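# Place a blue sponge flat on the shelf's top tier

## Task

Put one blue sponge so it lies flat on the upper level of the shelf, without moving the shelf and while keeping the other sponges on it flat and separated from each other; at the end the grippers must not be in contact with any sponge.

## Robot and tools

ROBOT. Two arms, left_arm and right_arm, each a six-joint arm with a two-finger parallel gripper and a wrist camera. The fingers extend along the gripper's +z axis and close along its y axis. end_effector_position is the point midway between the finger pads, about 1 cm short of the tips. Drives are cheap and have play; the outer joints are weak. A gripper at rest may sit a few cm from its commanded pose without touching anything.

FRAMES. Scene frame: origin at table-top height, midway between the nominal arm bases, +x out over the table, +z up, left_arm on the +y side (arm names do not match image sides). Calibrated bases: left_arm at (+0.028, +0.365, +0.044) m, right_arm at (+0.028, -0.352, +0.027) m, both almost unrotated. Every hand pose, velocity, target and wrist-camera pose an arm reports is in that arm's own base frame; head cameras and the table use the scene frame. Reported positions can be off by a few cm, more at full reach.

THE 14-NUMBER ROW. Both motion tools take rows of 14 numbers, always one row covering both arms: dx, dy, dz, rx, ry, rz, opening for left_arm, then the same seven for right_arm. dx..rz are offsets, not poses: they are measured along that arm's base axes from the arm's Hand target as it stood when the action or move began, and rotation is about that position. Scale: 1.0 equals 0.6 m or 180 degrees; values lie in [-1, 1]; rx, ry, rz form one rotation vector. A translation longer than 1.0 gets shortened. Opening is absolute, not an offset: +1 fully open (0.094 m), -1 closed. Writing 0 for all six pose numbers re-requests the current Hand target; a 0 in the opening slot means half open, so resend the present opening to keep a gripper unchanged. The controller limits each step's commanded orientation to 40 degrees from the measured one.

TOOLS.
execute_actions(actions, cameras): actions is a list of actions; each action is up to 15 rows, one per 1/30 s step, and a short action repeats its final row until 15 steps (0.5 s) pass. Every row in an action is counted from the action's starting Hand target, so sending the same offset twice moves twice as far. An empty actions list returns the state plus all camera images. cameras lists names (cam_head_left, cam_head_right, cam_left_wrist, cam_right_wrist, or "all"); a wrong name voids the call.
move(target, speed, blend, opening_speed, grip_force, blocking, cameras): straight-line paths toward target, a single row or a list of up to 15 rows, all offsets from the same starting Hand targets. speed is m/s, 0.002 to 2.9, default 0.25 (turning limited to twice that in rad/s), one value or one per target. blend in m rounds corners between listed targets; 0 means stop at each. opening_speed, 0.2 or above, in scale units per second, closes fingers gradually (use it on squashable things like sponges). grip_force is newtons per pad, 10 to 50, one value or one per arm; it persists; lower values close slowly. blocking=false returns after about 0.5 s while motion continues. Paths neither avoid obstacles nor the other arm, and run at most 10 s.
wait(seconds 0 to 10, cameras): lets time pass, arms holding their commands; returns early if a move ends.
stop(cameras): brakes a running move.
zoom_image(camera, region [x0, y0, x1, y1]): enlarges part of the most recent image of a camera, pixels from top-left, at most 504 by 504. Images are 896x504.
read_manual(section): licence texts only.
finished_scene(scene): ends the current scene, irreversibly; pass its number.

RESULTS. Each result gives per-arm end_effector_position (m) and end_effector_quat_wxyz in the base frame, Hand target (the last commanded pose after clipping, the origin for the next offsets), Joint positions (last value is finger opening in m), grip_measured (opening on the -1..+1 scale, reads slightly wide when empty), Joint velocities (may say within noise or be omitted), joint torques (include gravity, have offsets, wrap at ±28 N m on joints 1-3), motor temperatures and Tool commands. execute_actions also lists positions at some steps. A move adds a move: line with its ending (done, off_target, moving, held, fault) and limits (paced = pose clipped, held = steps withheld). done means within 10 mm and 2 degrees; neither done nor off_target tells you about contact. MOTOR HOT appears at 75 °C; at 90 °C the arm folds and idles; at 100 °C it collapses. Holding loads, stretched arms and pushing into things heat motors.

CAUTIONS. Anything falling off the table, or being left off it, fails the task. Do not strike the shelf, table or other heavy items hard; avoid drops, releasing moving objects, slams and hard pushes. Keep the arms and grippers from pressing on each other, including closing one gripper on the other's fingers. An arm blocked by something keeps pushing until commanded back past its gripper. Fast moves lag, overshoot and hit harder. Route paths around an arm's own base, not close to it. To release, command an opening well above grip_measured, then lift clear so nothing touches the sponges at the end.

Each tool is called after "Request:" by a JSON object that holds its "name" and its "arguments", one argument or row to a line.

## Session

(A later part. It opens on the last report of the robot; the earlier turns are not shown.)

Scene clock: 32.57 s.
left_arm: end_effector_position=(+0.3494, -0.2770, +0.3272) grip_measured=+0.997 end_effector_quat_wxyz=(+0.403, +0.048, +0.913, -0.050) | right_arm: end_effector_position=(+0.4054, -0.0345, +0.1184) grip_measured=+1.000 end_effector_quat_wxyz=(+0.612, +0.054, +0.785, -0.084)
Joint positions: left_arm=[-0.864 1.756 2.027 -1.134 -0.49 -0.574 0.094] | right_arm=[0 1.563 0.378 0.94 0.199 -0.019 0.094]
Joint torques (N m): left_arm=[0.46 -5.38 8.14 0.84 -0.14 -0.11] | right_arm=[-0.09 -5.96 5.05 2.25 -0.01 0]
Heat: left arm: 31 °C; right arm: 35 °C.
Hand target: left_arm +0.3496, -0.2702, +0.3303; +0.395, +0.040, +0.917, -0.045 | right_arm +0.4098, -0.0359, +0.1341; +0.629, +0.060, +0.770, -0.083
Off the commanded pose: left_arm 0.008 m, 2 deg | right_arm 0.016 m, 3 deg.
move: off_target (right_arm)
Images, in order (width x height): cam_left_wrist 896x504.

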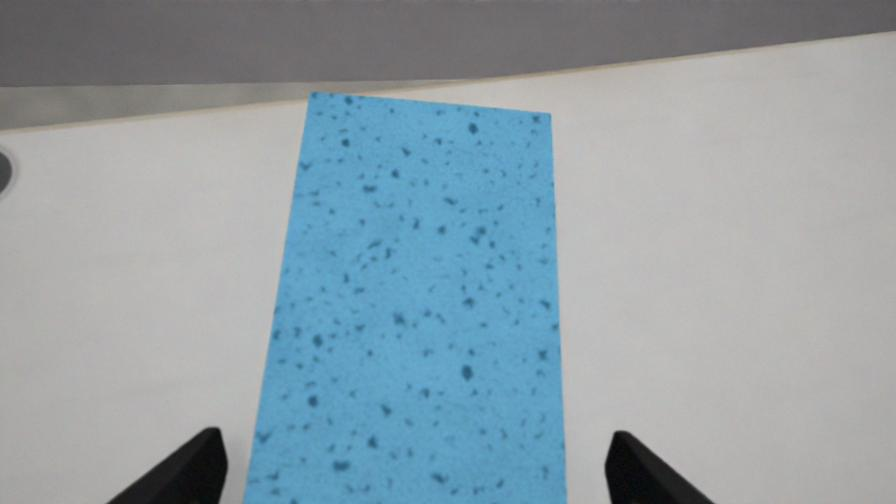

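Request:
{"name": "move", "arguments": {
  "target": [-0.08,0.0,0.1,0,0,0,1,0,0,0,0,0,0,1],
  "speed": 0.12,
  "cameras": ["cam_left_wrist","cam_head_left","cam_head_right"]
}}

Scene clock: 34.43 s.
left_arm: end_effector_position=(+0.3008, -0.2808, +0.3819) grip_measured=+0.998 end_effector_quat_wxyz=(+0.391, +0.050, +0.917, -0.063) | right_arm: end_effector_position=(+0.4054, -0.0345, +0.1184) grip_measured=+1.000 end_effector_quat_wxyz=(+0.612, +0.054, +0.785, -0.084)
Joint positions: left_arm=[-0.975 1.871 2.487 -1.532 -0.524 -0.683 0.094] | right_arm=[0 1.563 0.378 0.94 0.199 -0.019 0.094]
Joint torques (N m): left_arm=[-0.21 -5.63 6.58 0.91 -0.56 -0.08] | right_arm=[-0.1 -5.96 5.04 2.25 -0.01 0]
Heat: left arm: 31 °C; right arm: 35 °C.
Hand target: left_arm +0.3016, -0.2702, +0.3903; +0.395, +0.040, +0.917, -0.045 | right_arm +0.4098, -0.0359, +0.1341; +0.629, +0.060, +0.770, -0.083
Off the commanded pose: left_arm 0.014 m, 2 deg | right_arm 0.016 m, 3 deg.
joint sent to its limit (left arm) — joint 4 (wrist pitch), lower limit. The joint targets are off in position, not in orientation.
move: off_target (left_arm, right_arm)
Images, in order (width x height): cam_head_left 896x504, cam_head_right 896x504, cam_left_wrist 896x504.

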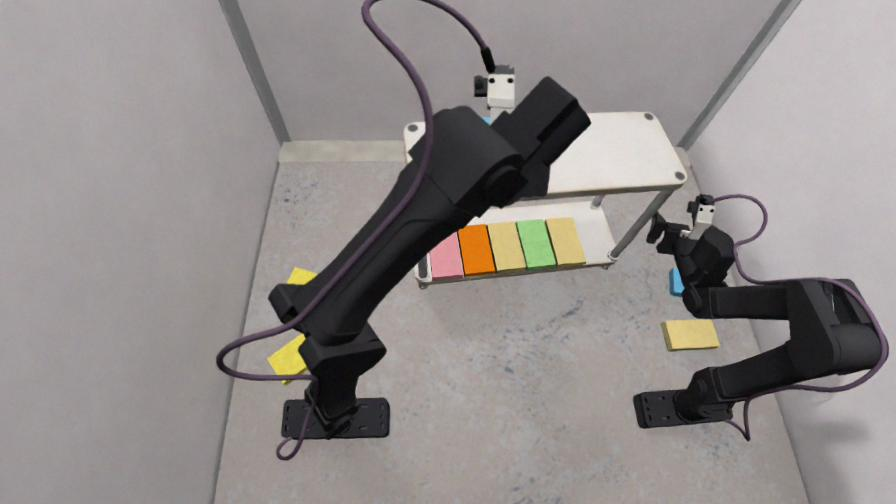

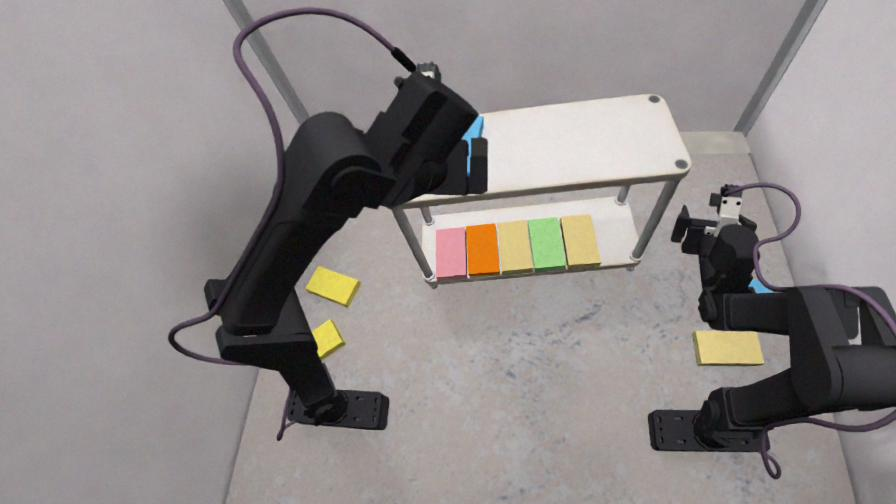

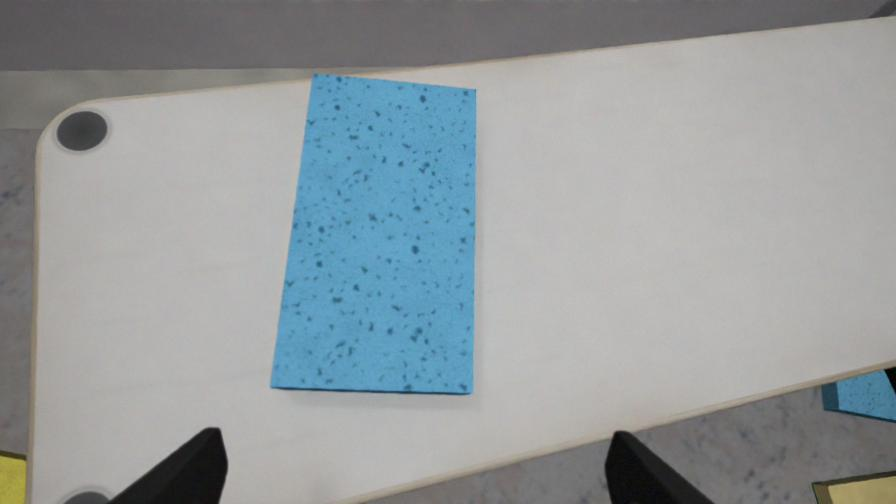

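Request:
{"name": "finished_scene", "arguments": {
  "scene": 2
}}

The scene is finished: the task was done.


## Next scene

The same job, from a new start.

Request:
{"name": "execute_actions", "arguments": {
  "actions": []
}}

Scene clock: 0.00 s.
left_arm: end_effector_position=(+0.4081, +0.0457, +0.1046) grip_measured=+1.000 end_effector_quat_wxyz=(+0.570, -0.097, +0.805, +0.133) | right_arm: end_effector_position=(+0.4047, -0.0248, +0.1132) grip_measured=+1.000 end_effector_quat_wxyz=(+0.606, +0.063, +0.791, -0.059)
Joint positions: left_arm=[-0.056 1.587 0.449 0.792 -0.383 -0.025 0.094] | right_arm=[0.02 1.559 0.378 0.914 0.19 0.035 0.094]
Joint velocities: within noise
Joint torques (N m): no reading
Motor temperatures (°C): left_arm=[26 27 28 25 24 27 28] | right_arm=[27 29 26 27 27 28 28]
Heat: left arm: 28 °C; right arm: 29 °C.
Hand target: left_arm +0.4136, +0.0465, +0.1215; +0.590, -0.105, +0.790, +0.131 | right_arm +0.4093, -0.0262, +0.1295; +0.624, +0.070, +0.776, -0.058
Tool commands: left_gripper/opening=+1.0 right_gripper/opening=+1.0

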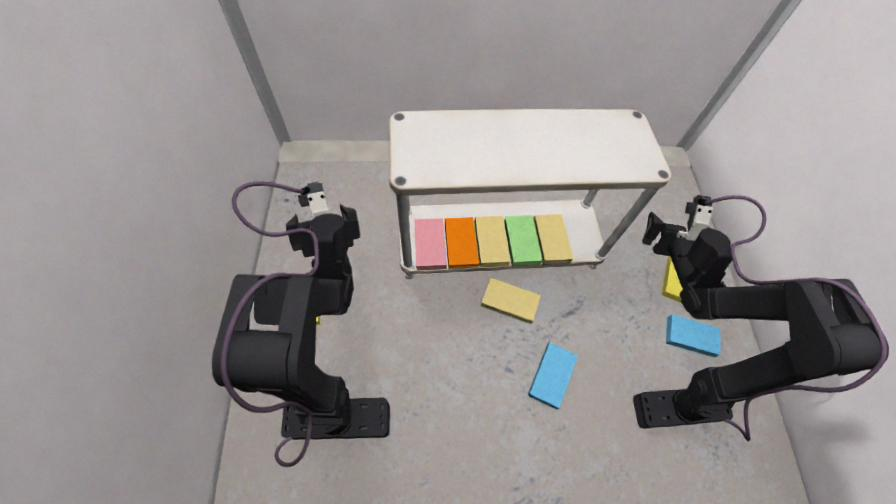

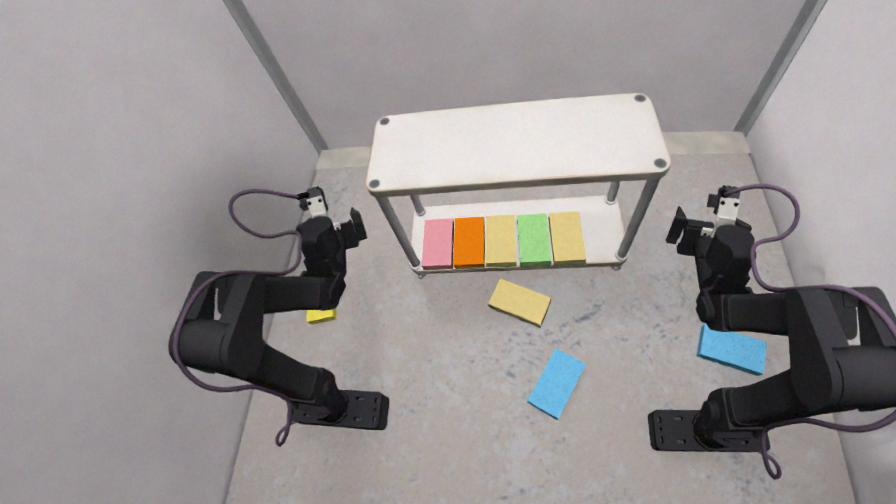

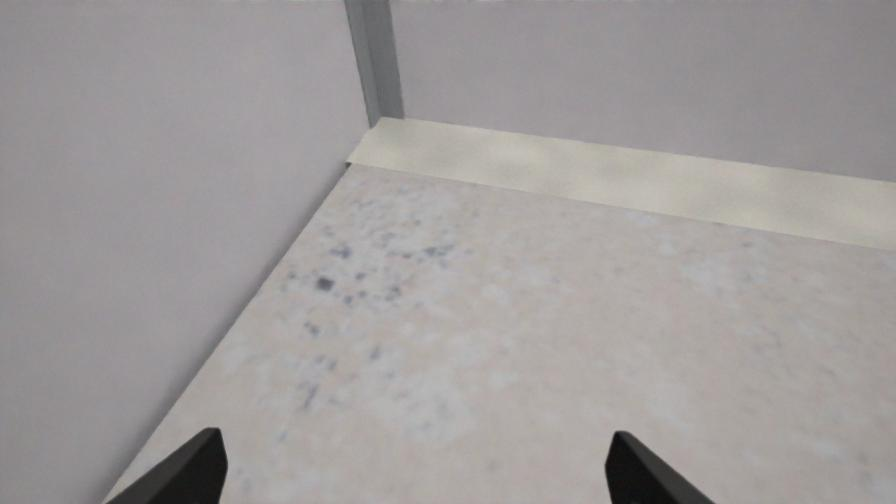

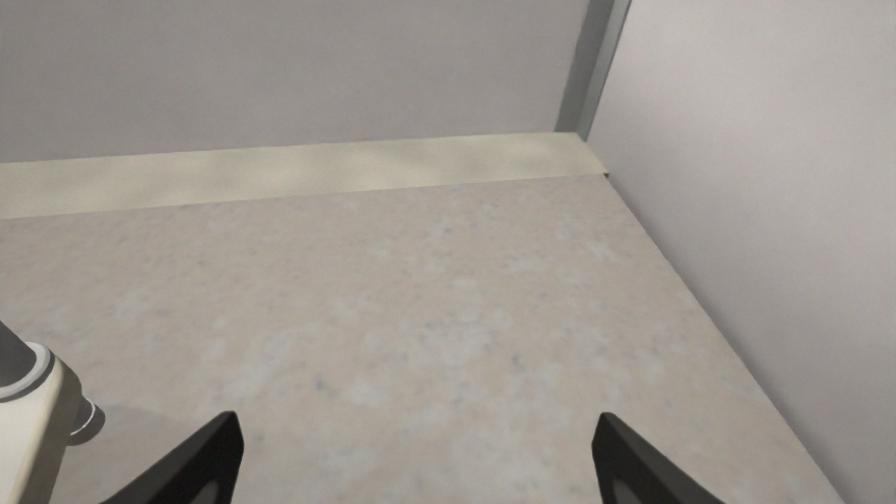

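Request:
{"name": "move", "arguments": {
  "target": [
    [-0.223,-0.127,0.1,-0.006,0.045,-0.08,1,0,0,0,0,0,0,1],
    [-0.423,-0.494,0.1,-0.012,0.09,-0.16,1,0,0,0,0,0,0,1],
    [-0.661,-0.8,0.1,-0.019,0.139,-0.2335,1,0,0,0,0,0,0,1]
  ],
  "blend": [0.04,0.06,0],
  "speed": 0.25,
  "cameras": ["all"]
}}

Scene clock: 7.00 s.
left_arm: end_effector_position=(+0.0163, -0.4270, +0.1698) grip_measured=+1.000 end_effector_quat_wxyz=(+0.413, +0.209, +0.883, -0.079) | right_arm: end_effector_position=(+0.4047, -0.0248, +0.1132) grip_measured=+1.000 end_effector_quat_wxyz=(+0.606, +0.063, +0.791, -0.059)
Joint positions: left_arm=[-1.86 1.974 1.711 -1.153 -0.857 -1.323 0.094] | right_arm=[0.02 1.559 0.378 0.914 0.19 0.035 0.094]
Joint torques (N m): left_arm=[0.02 -6.83 8.85 0.28 -0.43 -0.1] | right_arm=[-0.09 -5.91 5.16 2.2 -0.01 0]
Heat: left arm: 29 °C; right arm: 29 °C.
Hand target: left_arm +0.0170, -0.4335, +0.1815; +0.413, +0.196, +0.885, -0.092 | right_arm +0.4093, -0.0262, +0.1295; +0.624, +0.070, +0.776, -0.058
Off the commanded pose: left_arm 0.013 m, 2 deg | right_arm 0.017 m, 3 deg.
move: off_target (left_arm, right_arm)

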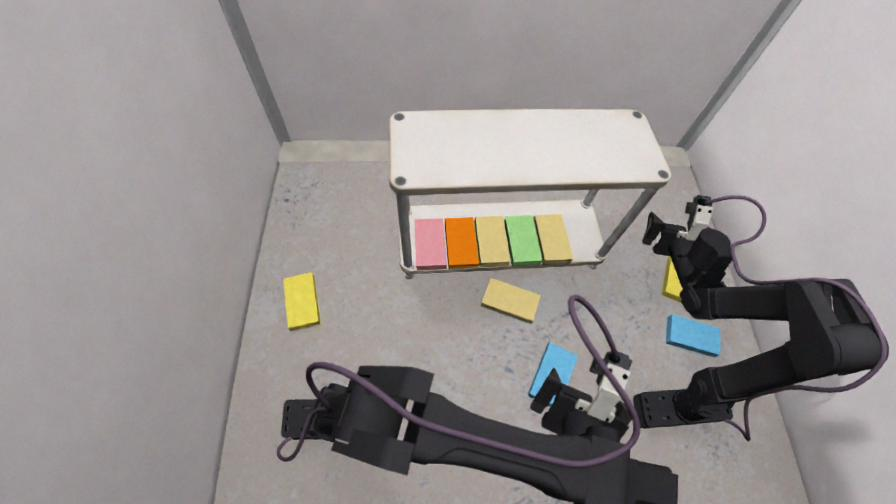

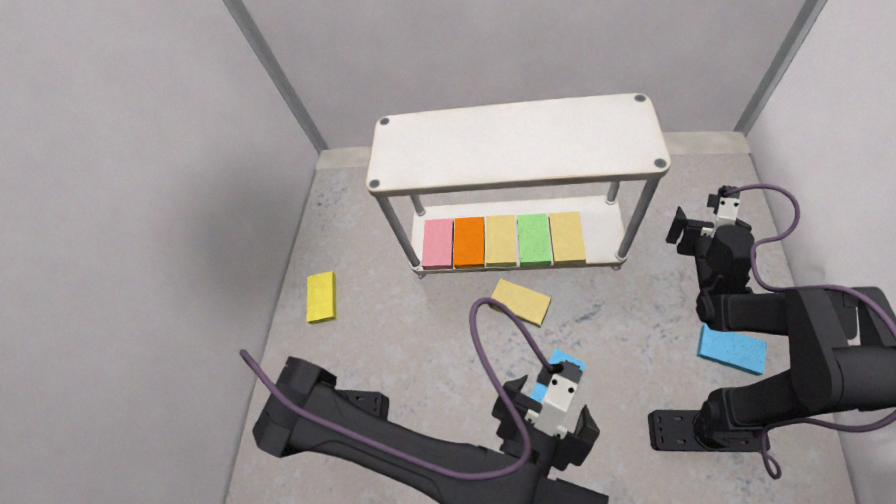

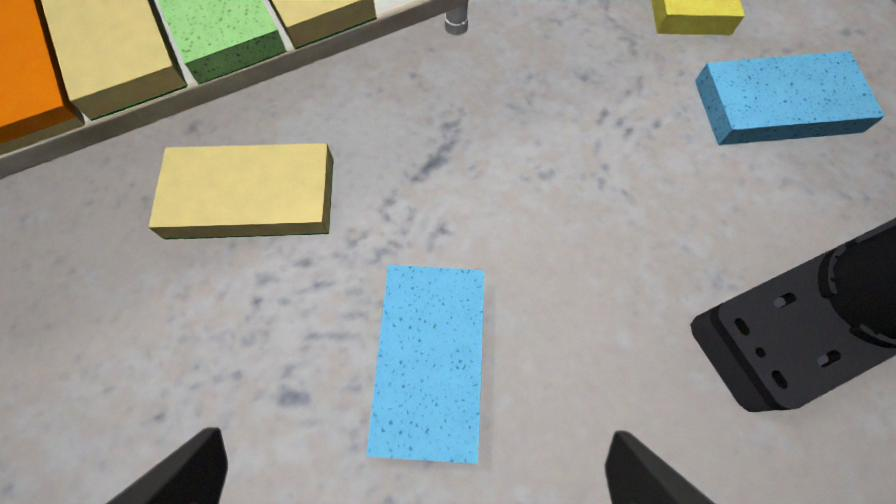

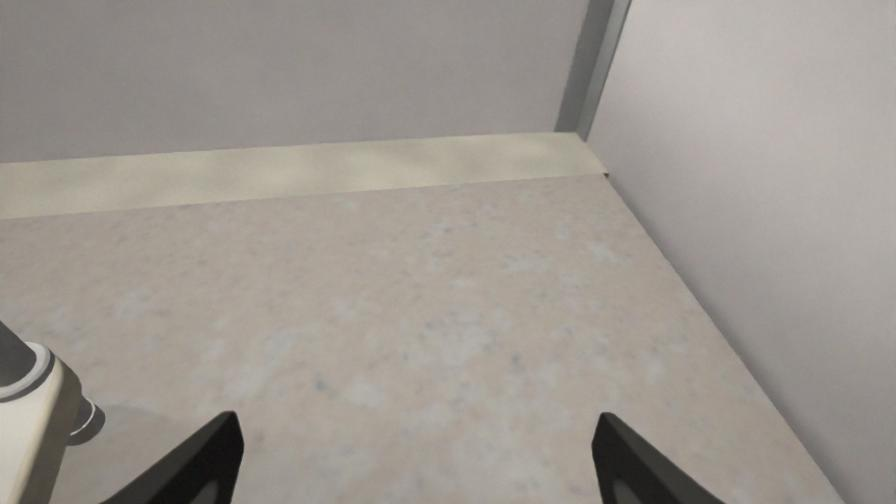

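Request:
{"name": "move", "arguments": {
  "target": [0.0317,-0.0233,-0.295,0,0,0,1,0,0,0,0,0,0,1],
  "speed": 0.2,
  "cameras": ["cam_left_wrist"]
}}

Scene clock: 9.37 s.
left_arm: end_effector_position=(+0.0313, -0.4457, +0.0041) grip_measured=+1.000 end_effector_quat_wxyz=(+0.410, +0.203, +0.885, -0.085) | right_arm: end_effector_position=(+0.4047, -0.0248, +0.1132) grip_measured=+1.000 end_effector_quat_wxyz=(+0.606, +0.063, +0.791, -0.059)
Joint positions: left_arm=[-1.809 2.202 1.364 -0.513 -0.843 -1.258 0.094] | right_arm=[0.02 1.559 0.378 0.914 0.19 0.035 0.094]
Joint torques (N m): left_arm=[0.47 -8.34 3.37 0.81 -0.45 0.06] | right_arm=[-0.09 -5.91 5.15 2.2 -0.01 0]
Heat: left arm: 29 °C; right arm: 30 °C.
Hand target: left_arm +0.0360, -0.4475, +0.0045; +0.413, +0.196, +0.885, -0.092 | right_arm +0.4093, -0.0262, +0.1295; +0.624, +0.070, +0.776, -0.058
Off the commanded pose: left_arm 0.005 m, 1 deg | right_arm 0.017 m, 3 deg.
move: off_target (right_arm)
Images, in order (width x height): cam_left_wrist 896x504.

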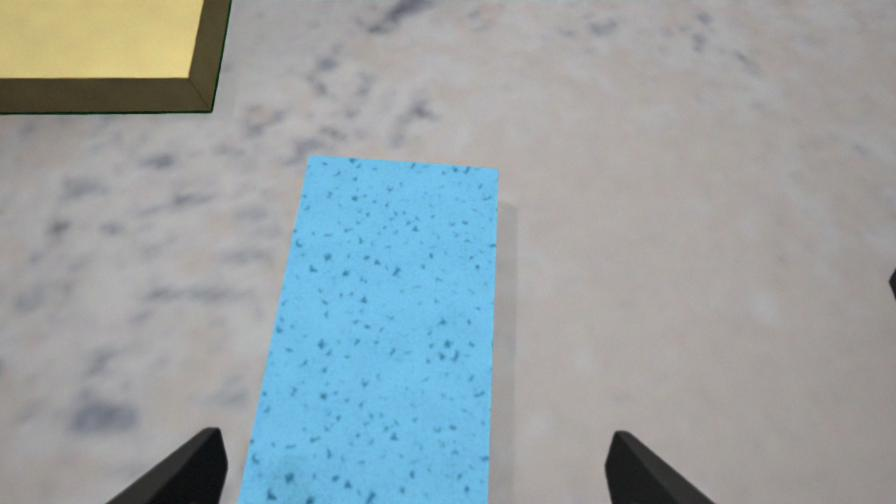

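Request:
{"name": "move", "arguments": {
  "target": [0.011,0.020,-0.048,0,0,-0.004,1,0,0,0,0,0,0,1],
  "speed": 0.1,
  "cameras": ["cam_left_wrist"]
}}

Scene clock: 10.93 s.
left_arm: end_effector_position=(+0.0368, -0.4352, -0.0204) grip_measured=+1.000 end_effector_quat_wxyz=(+0.410, +0.205, +0.884, -0.093) | right_arm: end_effector_position=(+0.4047, -0.0248, +0.1132) grip_measured=+1.000 end_effector_quat_wxyz=(+0.606, +0.063, +0.791, -0.059)
Joint positions: left_arm=[-1.802 2.212 1.252 -0.358 -0.84 -1.232 0.094] | right_arm=[0.02 1.559 0.378 0.914 0.19 0.035 0.094]
Joint torques (N m): left_arm=[0.49 -7.57 2.96 0.88 -0.4 0.05] | right_arm=[-0.09 -5.91 5.16 2.2 -0.01 0]
Heat: left arm: 29 °C; right arm: 30 °C.
Hand target: left_arm +0.0426, -0.4355, -0.0243; +0.412, +0.201, +0.884, -0.094 | right_arm +0.4093, -0.0262, +0.1295; +0.624, +0.070, +0.776, -0.058
Off the commanded pose: left_arm 0.007 m, 0 deg | right_arm 0.017 m, 3 deg.
move: off_target (right_arm)
Images, in order (width x height): cam_left_wrist 896x504.

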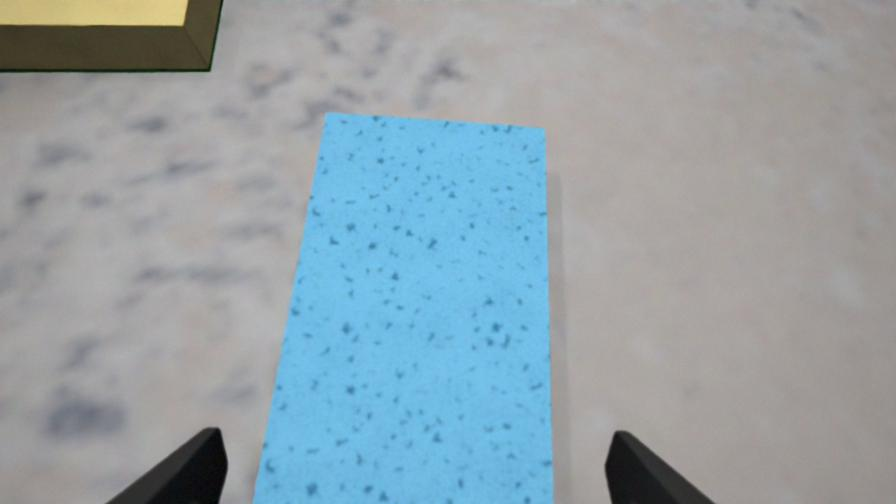

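Request:
{"name": "move", "arguments": {
  "target": [
    [0.003,0.003,-0.0095,0,0,-0.008,1,0,0,0,0,0,0,1],
    [0.003,0.003,-0.0095,0,0,-0.008,0.3,0,0,0,0,0,0,1]
  ],
  "speed": 0.1,
  "opening_speed": 0.8,
  "cameras": ["cam_left_wrist"]
}}

Scene clock: 13.83 s.
left_arm: end_effector_position=(+0.0387, -0.4332, -0.0281) grip_measured=+0.340 end_effector_quat_wxyz=(+0.409, +0.221, +0.880, -0.095) | right_arm: end_effector_position=(+0.4047, -0.0248, +0.1132) grip_measured=+1.000 end_effector_quat_wxyz=(+0.606, +0.063, +0.791, -0.059)
Joint positions: left_arm=[-1.795 2.212 1.21 -0.286 -0.831 -1.177 0.063] | right_arm=[0.02 1.559 0.378 0.914 0.19 0.035 0.094]
Joint torques (N m): left_arm=[0.47 -7.76 2.82 0.92 -0.41 0.03] | right_arm=[-0.09 -5.91 5.18 2.2 -0.01 0]
Heat: left arm: 29 °C; right arm: 31 °C.
Hand target: left_arm +0.0444, -0.4337, -0.0300; +0.411, +0.212, +0.881, -0.099 | right_arm +0.4093, -0.0262, +0.1295; +0.624, +0.070, +0.776, -0.058
Off the commanded pose: left_arm 0.006 m, 1 deg | right_arm 0.017 m, 3 deg.
move: off_target (right_arm)
Images, in order (width x height): cam_left_wrist 896x504.

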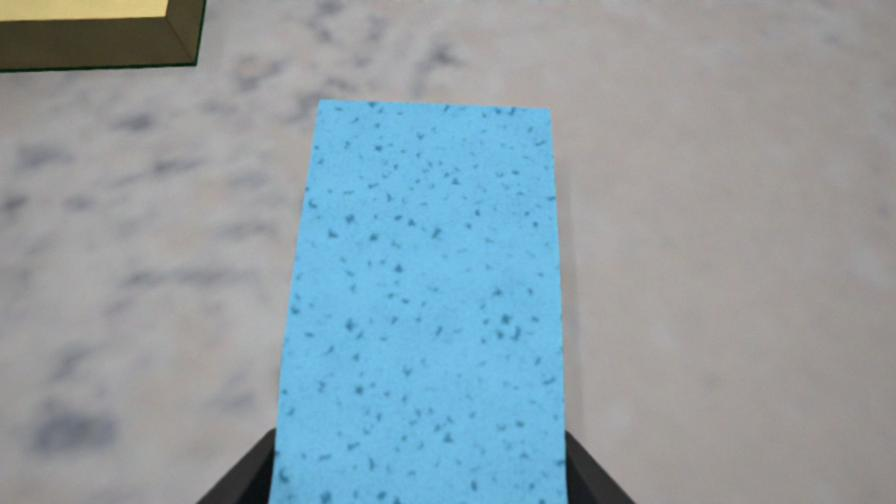

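Request:
{"name": "move", "arguments": {
  "target": [
    [0,0.05,0.333,0,0,0,0.3,0,0,0,0,0,0,1],
    [0.133,0.15,0.7,0,0,0.04,0.3,0,0,0,0,0,0,1],
    [0.546,0.3145,0.708,0,0,0.097,0.3,0,0,0,0,0,0,1]
  ],
  "blend": [0.06,0.05,0],
  "speed": 0.25,
  "cameras": ["cam_left_wrist","cam_head_left","cam_head_right"]
}}

Scene clock: 18.43 s.
left_arm: end_effector_position=(+0.3721, -0.2404, +0.3797) grip_measured=+0.336 end_effector_quat_wxyz=(+0.403, +0.078, +0.912, -0.020) | right_arm: end_effector_position=(+0.4047, -0.0248, +0.1132) grip_measured=+1.000 end_effector_quat_wxyz=(+0.606, +0.063, +0.791, -0.059)
Joint positions: left_arm=[-0.751 1.928 2.527 -1.441 -0.441 -0.409 0.063] | right_arm=[0.02 1.559 0.378 0.914 0.19 0.035 0.094]
Joint torques (N m): left_arm=[-0.18 -5.64 7.28 1.37 -0.13 0.04] | right_arm=[-0.1 -5.93 5.16 2.2 -0.01 0]
Heat: left arm: 30 °C; right arm: 31 °C.
Hand target: left_arm +0.3720, -0.2450, +0.3948; +0.421, +0.076, +0.903, -0.036 | right_arm +0.4093, -0.0262, +0.1295; +0.624, +0.070, +0.776, -0.058
Off the commanded pose: left_arm 0.016 m, 3 deg | right_arm 0.017 m, 3 deg.
move: off_target (left_arm, right_arm)
Images, in order (width x height): cam_head_left 896x504, cam_head_right 896x504, cam_left_wrist 896x504.

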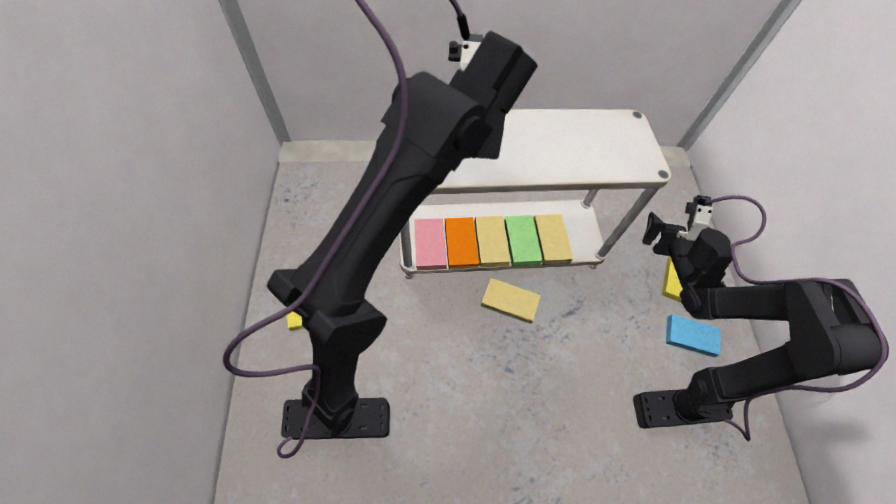

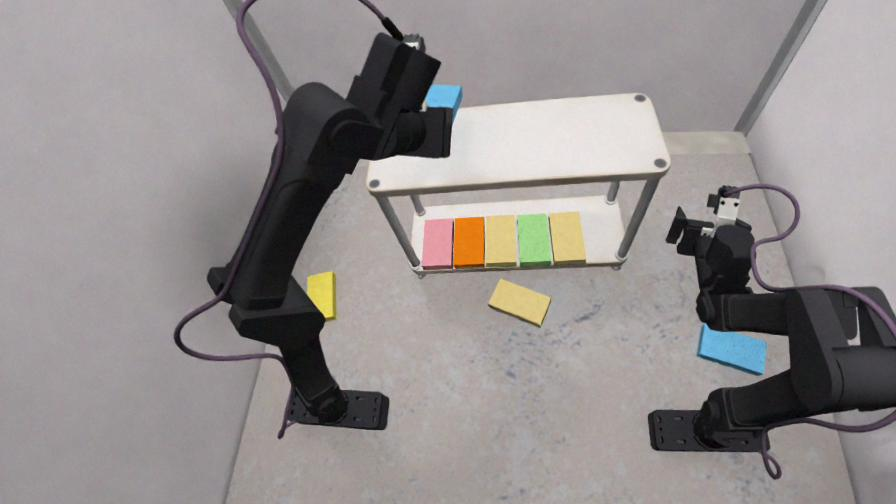

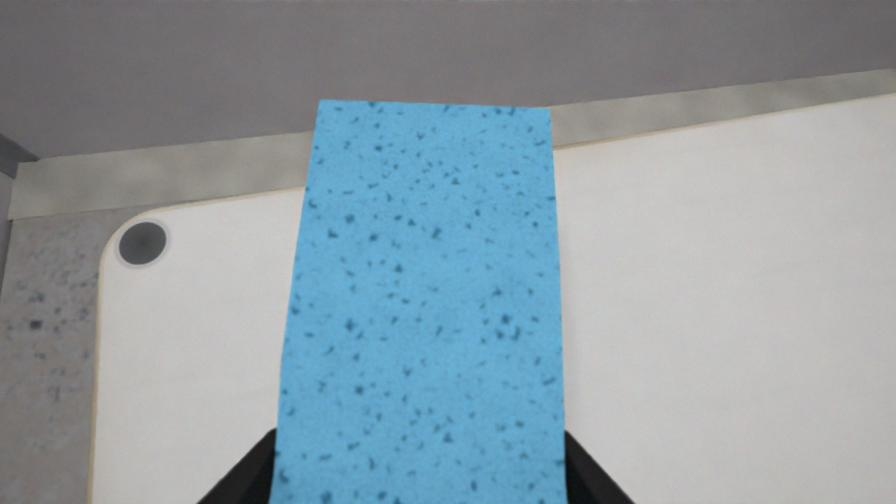

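Request:
{"name": "move", "arguments": {
  "target": [
    [-0.017,-0.004,-0.06,0,-0.022,0,0.3,0,0,0,0,0,0,1],
    [-0.017,-0.004,-0.093,0,-0.022,0,0.3,0,0,0,0,0,0,1]
  ],
  "blend": [0.01,0],
  "speed": [0.12,0.06],
  "cameras": ["cam_left_wrist"]
}}

Scene clock: 20.43 s.
left_arm: end_effector_position=(+0.3632, -0.2476, +0.3292) grip_measured=+0.336 end_effector_quat_wxyz=(+0.434, +0.079, +0.897, -0.027) | right_arm: end_effector_position=(+0.4047, -0.0248, +0.1132) grip_measured=+1.000 end_effector_quat_wxyz=(+0.606, +0.063, +0.791, -0.059)
Joint positions: left_arm=[-0.795 1.652 1.86 -0.992 -0.49 -0.413 0.063] | right_arm=[0.02 1.559 0.378 0.914 0.19 0.035 0.094]
Joint torques (N m): left_arm=[-0.39 -7.04 3.51 1.64 -0.3 0.05] | right_arm=[-0.09 -5.93 5.16 2.2 -0.01 0]
Motor temperatures (°C): left_arm=[26 28 30 26 25 27 28] | right_arm=[27 29 27 32 27 28 28]
Heat: left arm: 30 °C; right arm: 32 °C.
Hand target: left_arm +0.3618, -0.2474, +0.3390; +0.452, +0.077, +0.888, -0.033 | right_arm +0.4093, -0.0262, +0.1295; +0.624, +0.070, +0.776, -0.058
Off the commanded pose: left_arm 0.010 m, 2 deg | right_arm 0.017 m, 3 deg.
move: off_target (right_arm); blend cut to 0.0099 m at target 1
Images, in order (width x height): cam_left_wrist 896x504.

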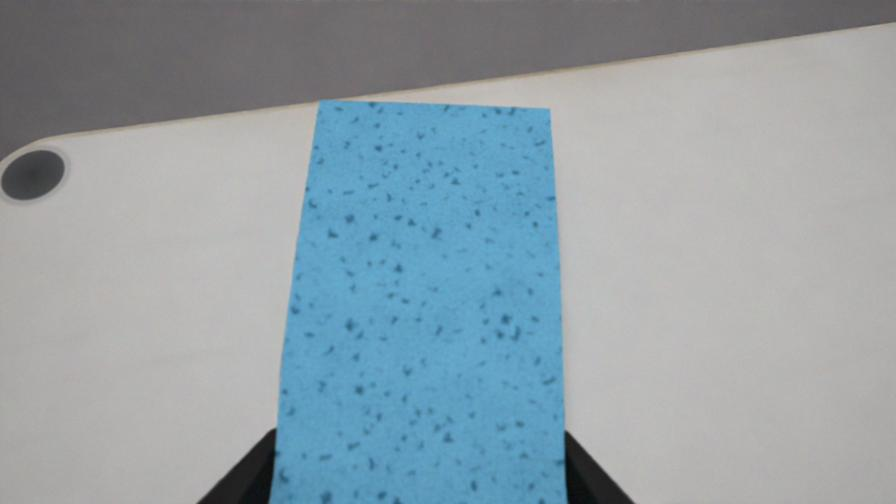

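Request:
{"name": "move", "arguments": {
  "target": [0,0,-0.018,0,0.018,0,0.3,0,0,0,0,0,0,1],
  "speed": 0.06,
  "cameras": ["cam_left_wrist"]
}}

Scene clock: 21.60 s.
left_arm: end_effector_position=(+0.3632, -0.2478, +0.3289) grip_measured=+0.336 end_effector_quat_wxyz=(+0.433, +0.080, +0.898, -0.028) | right_arm: end_effector_position=(+0.4047, -0.0248, +0.1132) grip_measured=+1.000 end_effector_quat_wxyz=(+0.606, +0.063, +0.791, -0.059)
Joint positions: left_arm=[-0.794 1.652 1.86 -0.992 -0.486 -0.412 0.063] | right_arm=[0.02 1.559 0.378 0.914 0.19 0.035 0.094]
Joint torques (N m): left_arm=[0.53 -5.27 5.26 1.2 0.02 -0.1] | right_arm=[-0.1 -5.93 5.16 2.2 -0.01 0]
Heat: left arm: 30 °C; right arm: 32 °C.
Hand target: left_arm +0.3618, -0.2474, +0.3282; +0.427, +0.076, +0.900, -0.035 | right_arm +0.4093, -0.0262, +0.1295; +0.624, +0.070, +0.776, -0.058
Off the commanded pose: left_arm 0.002 m, 1 deg | right_arm 0.017 m, 3 deg.
move: off_target (right_arm)
Images, in order (width x height): cam_left_wrist 896x504.

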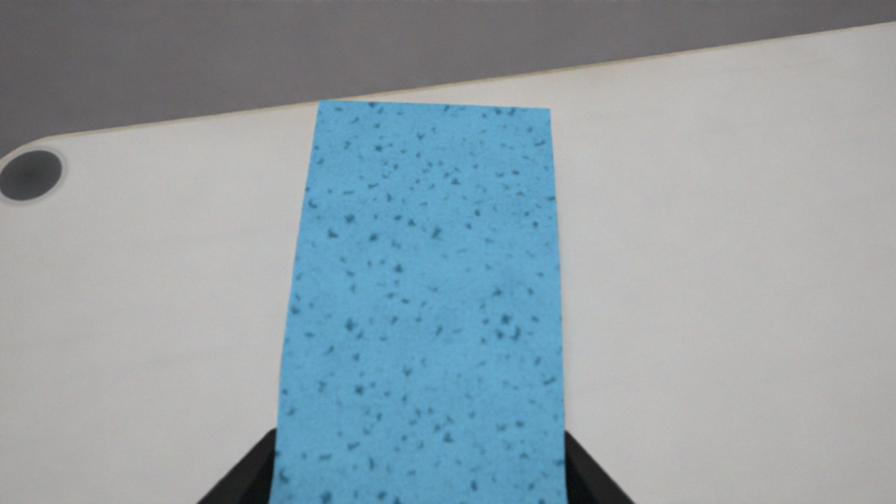

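Request:
{"name": "move", "arguments": {
  "target": [
    [0,0,0.003,0,0,0,1,0,0,0,0,0,0,1],
    [-0.08,0.01,0.1,0,0,0,1,0,0,0,0,0,0,1]
  ],
  "speed": 0.12,
  "opening_speed": 0.7,
  "cameras": ["cam_left_wrist","cam_head_right"]
}}

Scene clock: 25.13 s.
left_arm: end_effector_position=(+0.3140, -0.2510, +0.3737) grip_measured=+0.997 end_effector_quat_wxyz=(+0.414, +0.091, +0.905, -0.041) | right_arm: end_effector_position=(+0.4047, -0.0248, +0.1132) grip_measured=+1.000 end_effector_quat_wxyz=(+0.606, +0.063, +0.791, -0.059)
Joint positions: left_arm=[-0.896 1.681 2.145 -1.311 -0.507 -0.501 0.094] | right_arm=[0.02 1.559 0.378 0.914 0.19 0.035 0.094]
Joint torques (N m): left_arm=[-0.34 -4.62 7.88 0.95 -0.51 -0.08] | right_arm=[-0.1 -5.91 5.16 2.2 -0.01 0]
Heat: left arm: 30 °C; right arm: 32 °C.
Hand target: left_arm +0.3138, -0.2414, +0.3882; +0.427, +0.076, +0.900, -0.035 | right_arm +0.4093, -0.0262, +0.1295; +0.624, +0.070, +0.776, -0.058
Off the commanded pose: left_arm 0.017 m, 2 deg | right_arm 0.017 m, 3 deg.
move: off_target (left_arm, right_arm)
Images, in order (width x height): cam_head_right 896x504, cam_left_wrist 896x504.

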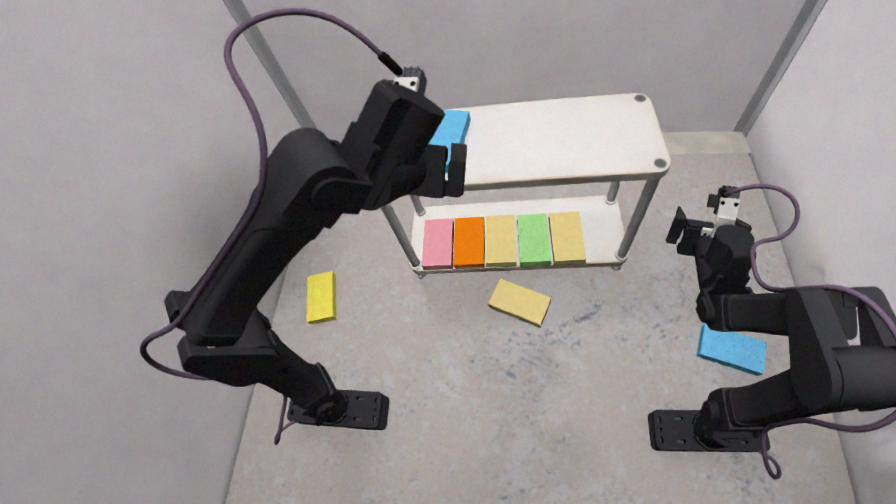

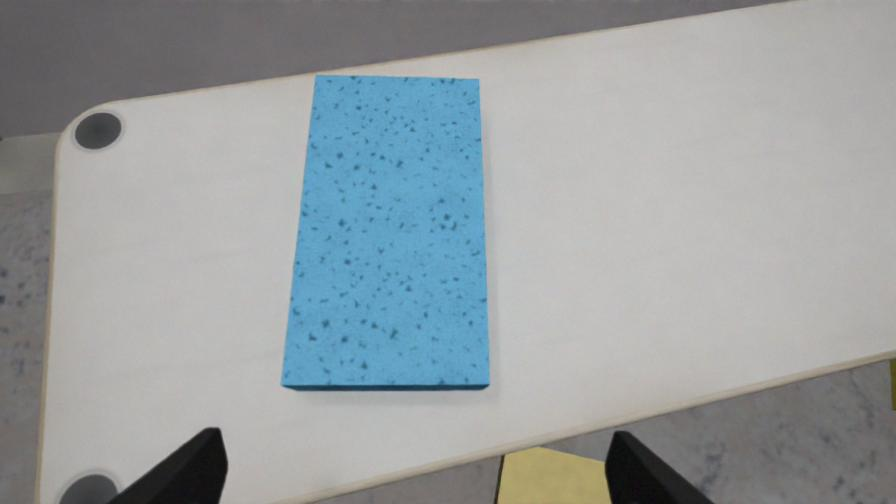

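Request:
{"name": "finished_scene", "arguments": {
  "scene": 3
}}

The scene is finished: the task was done.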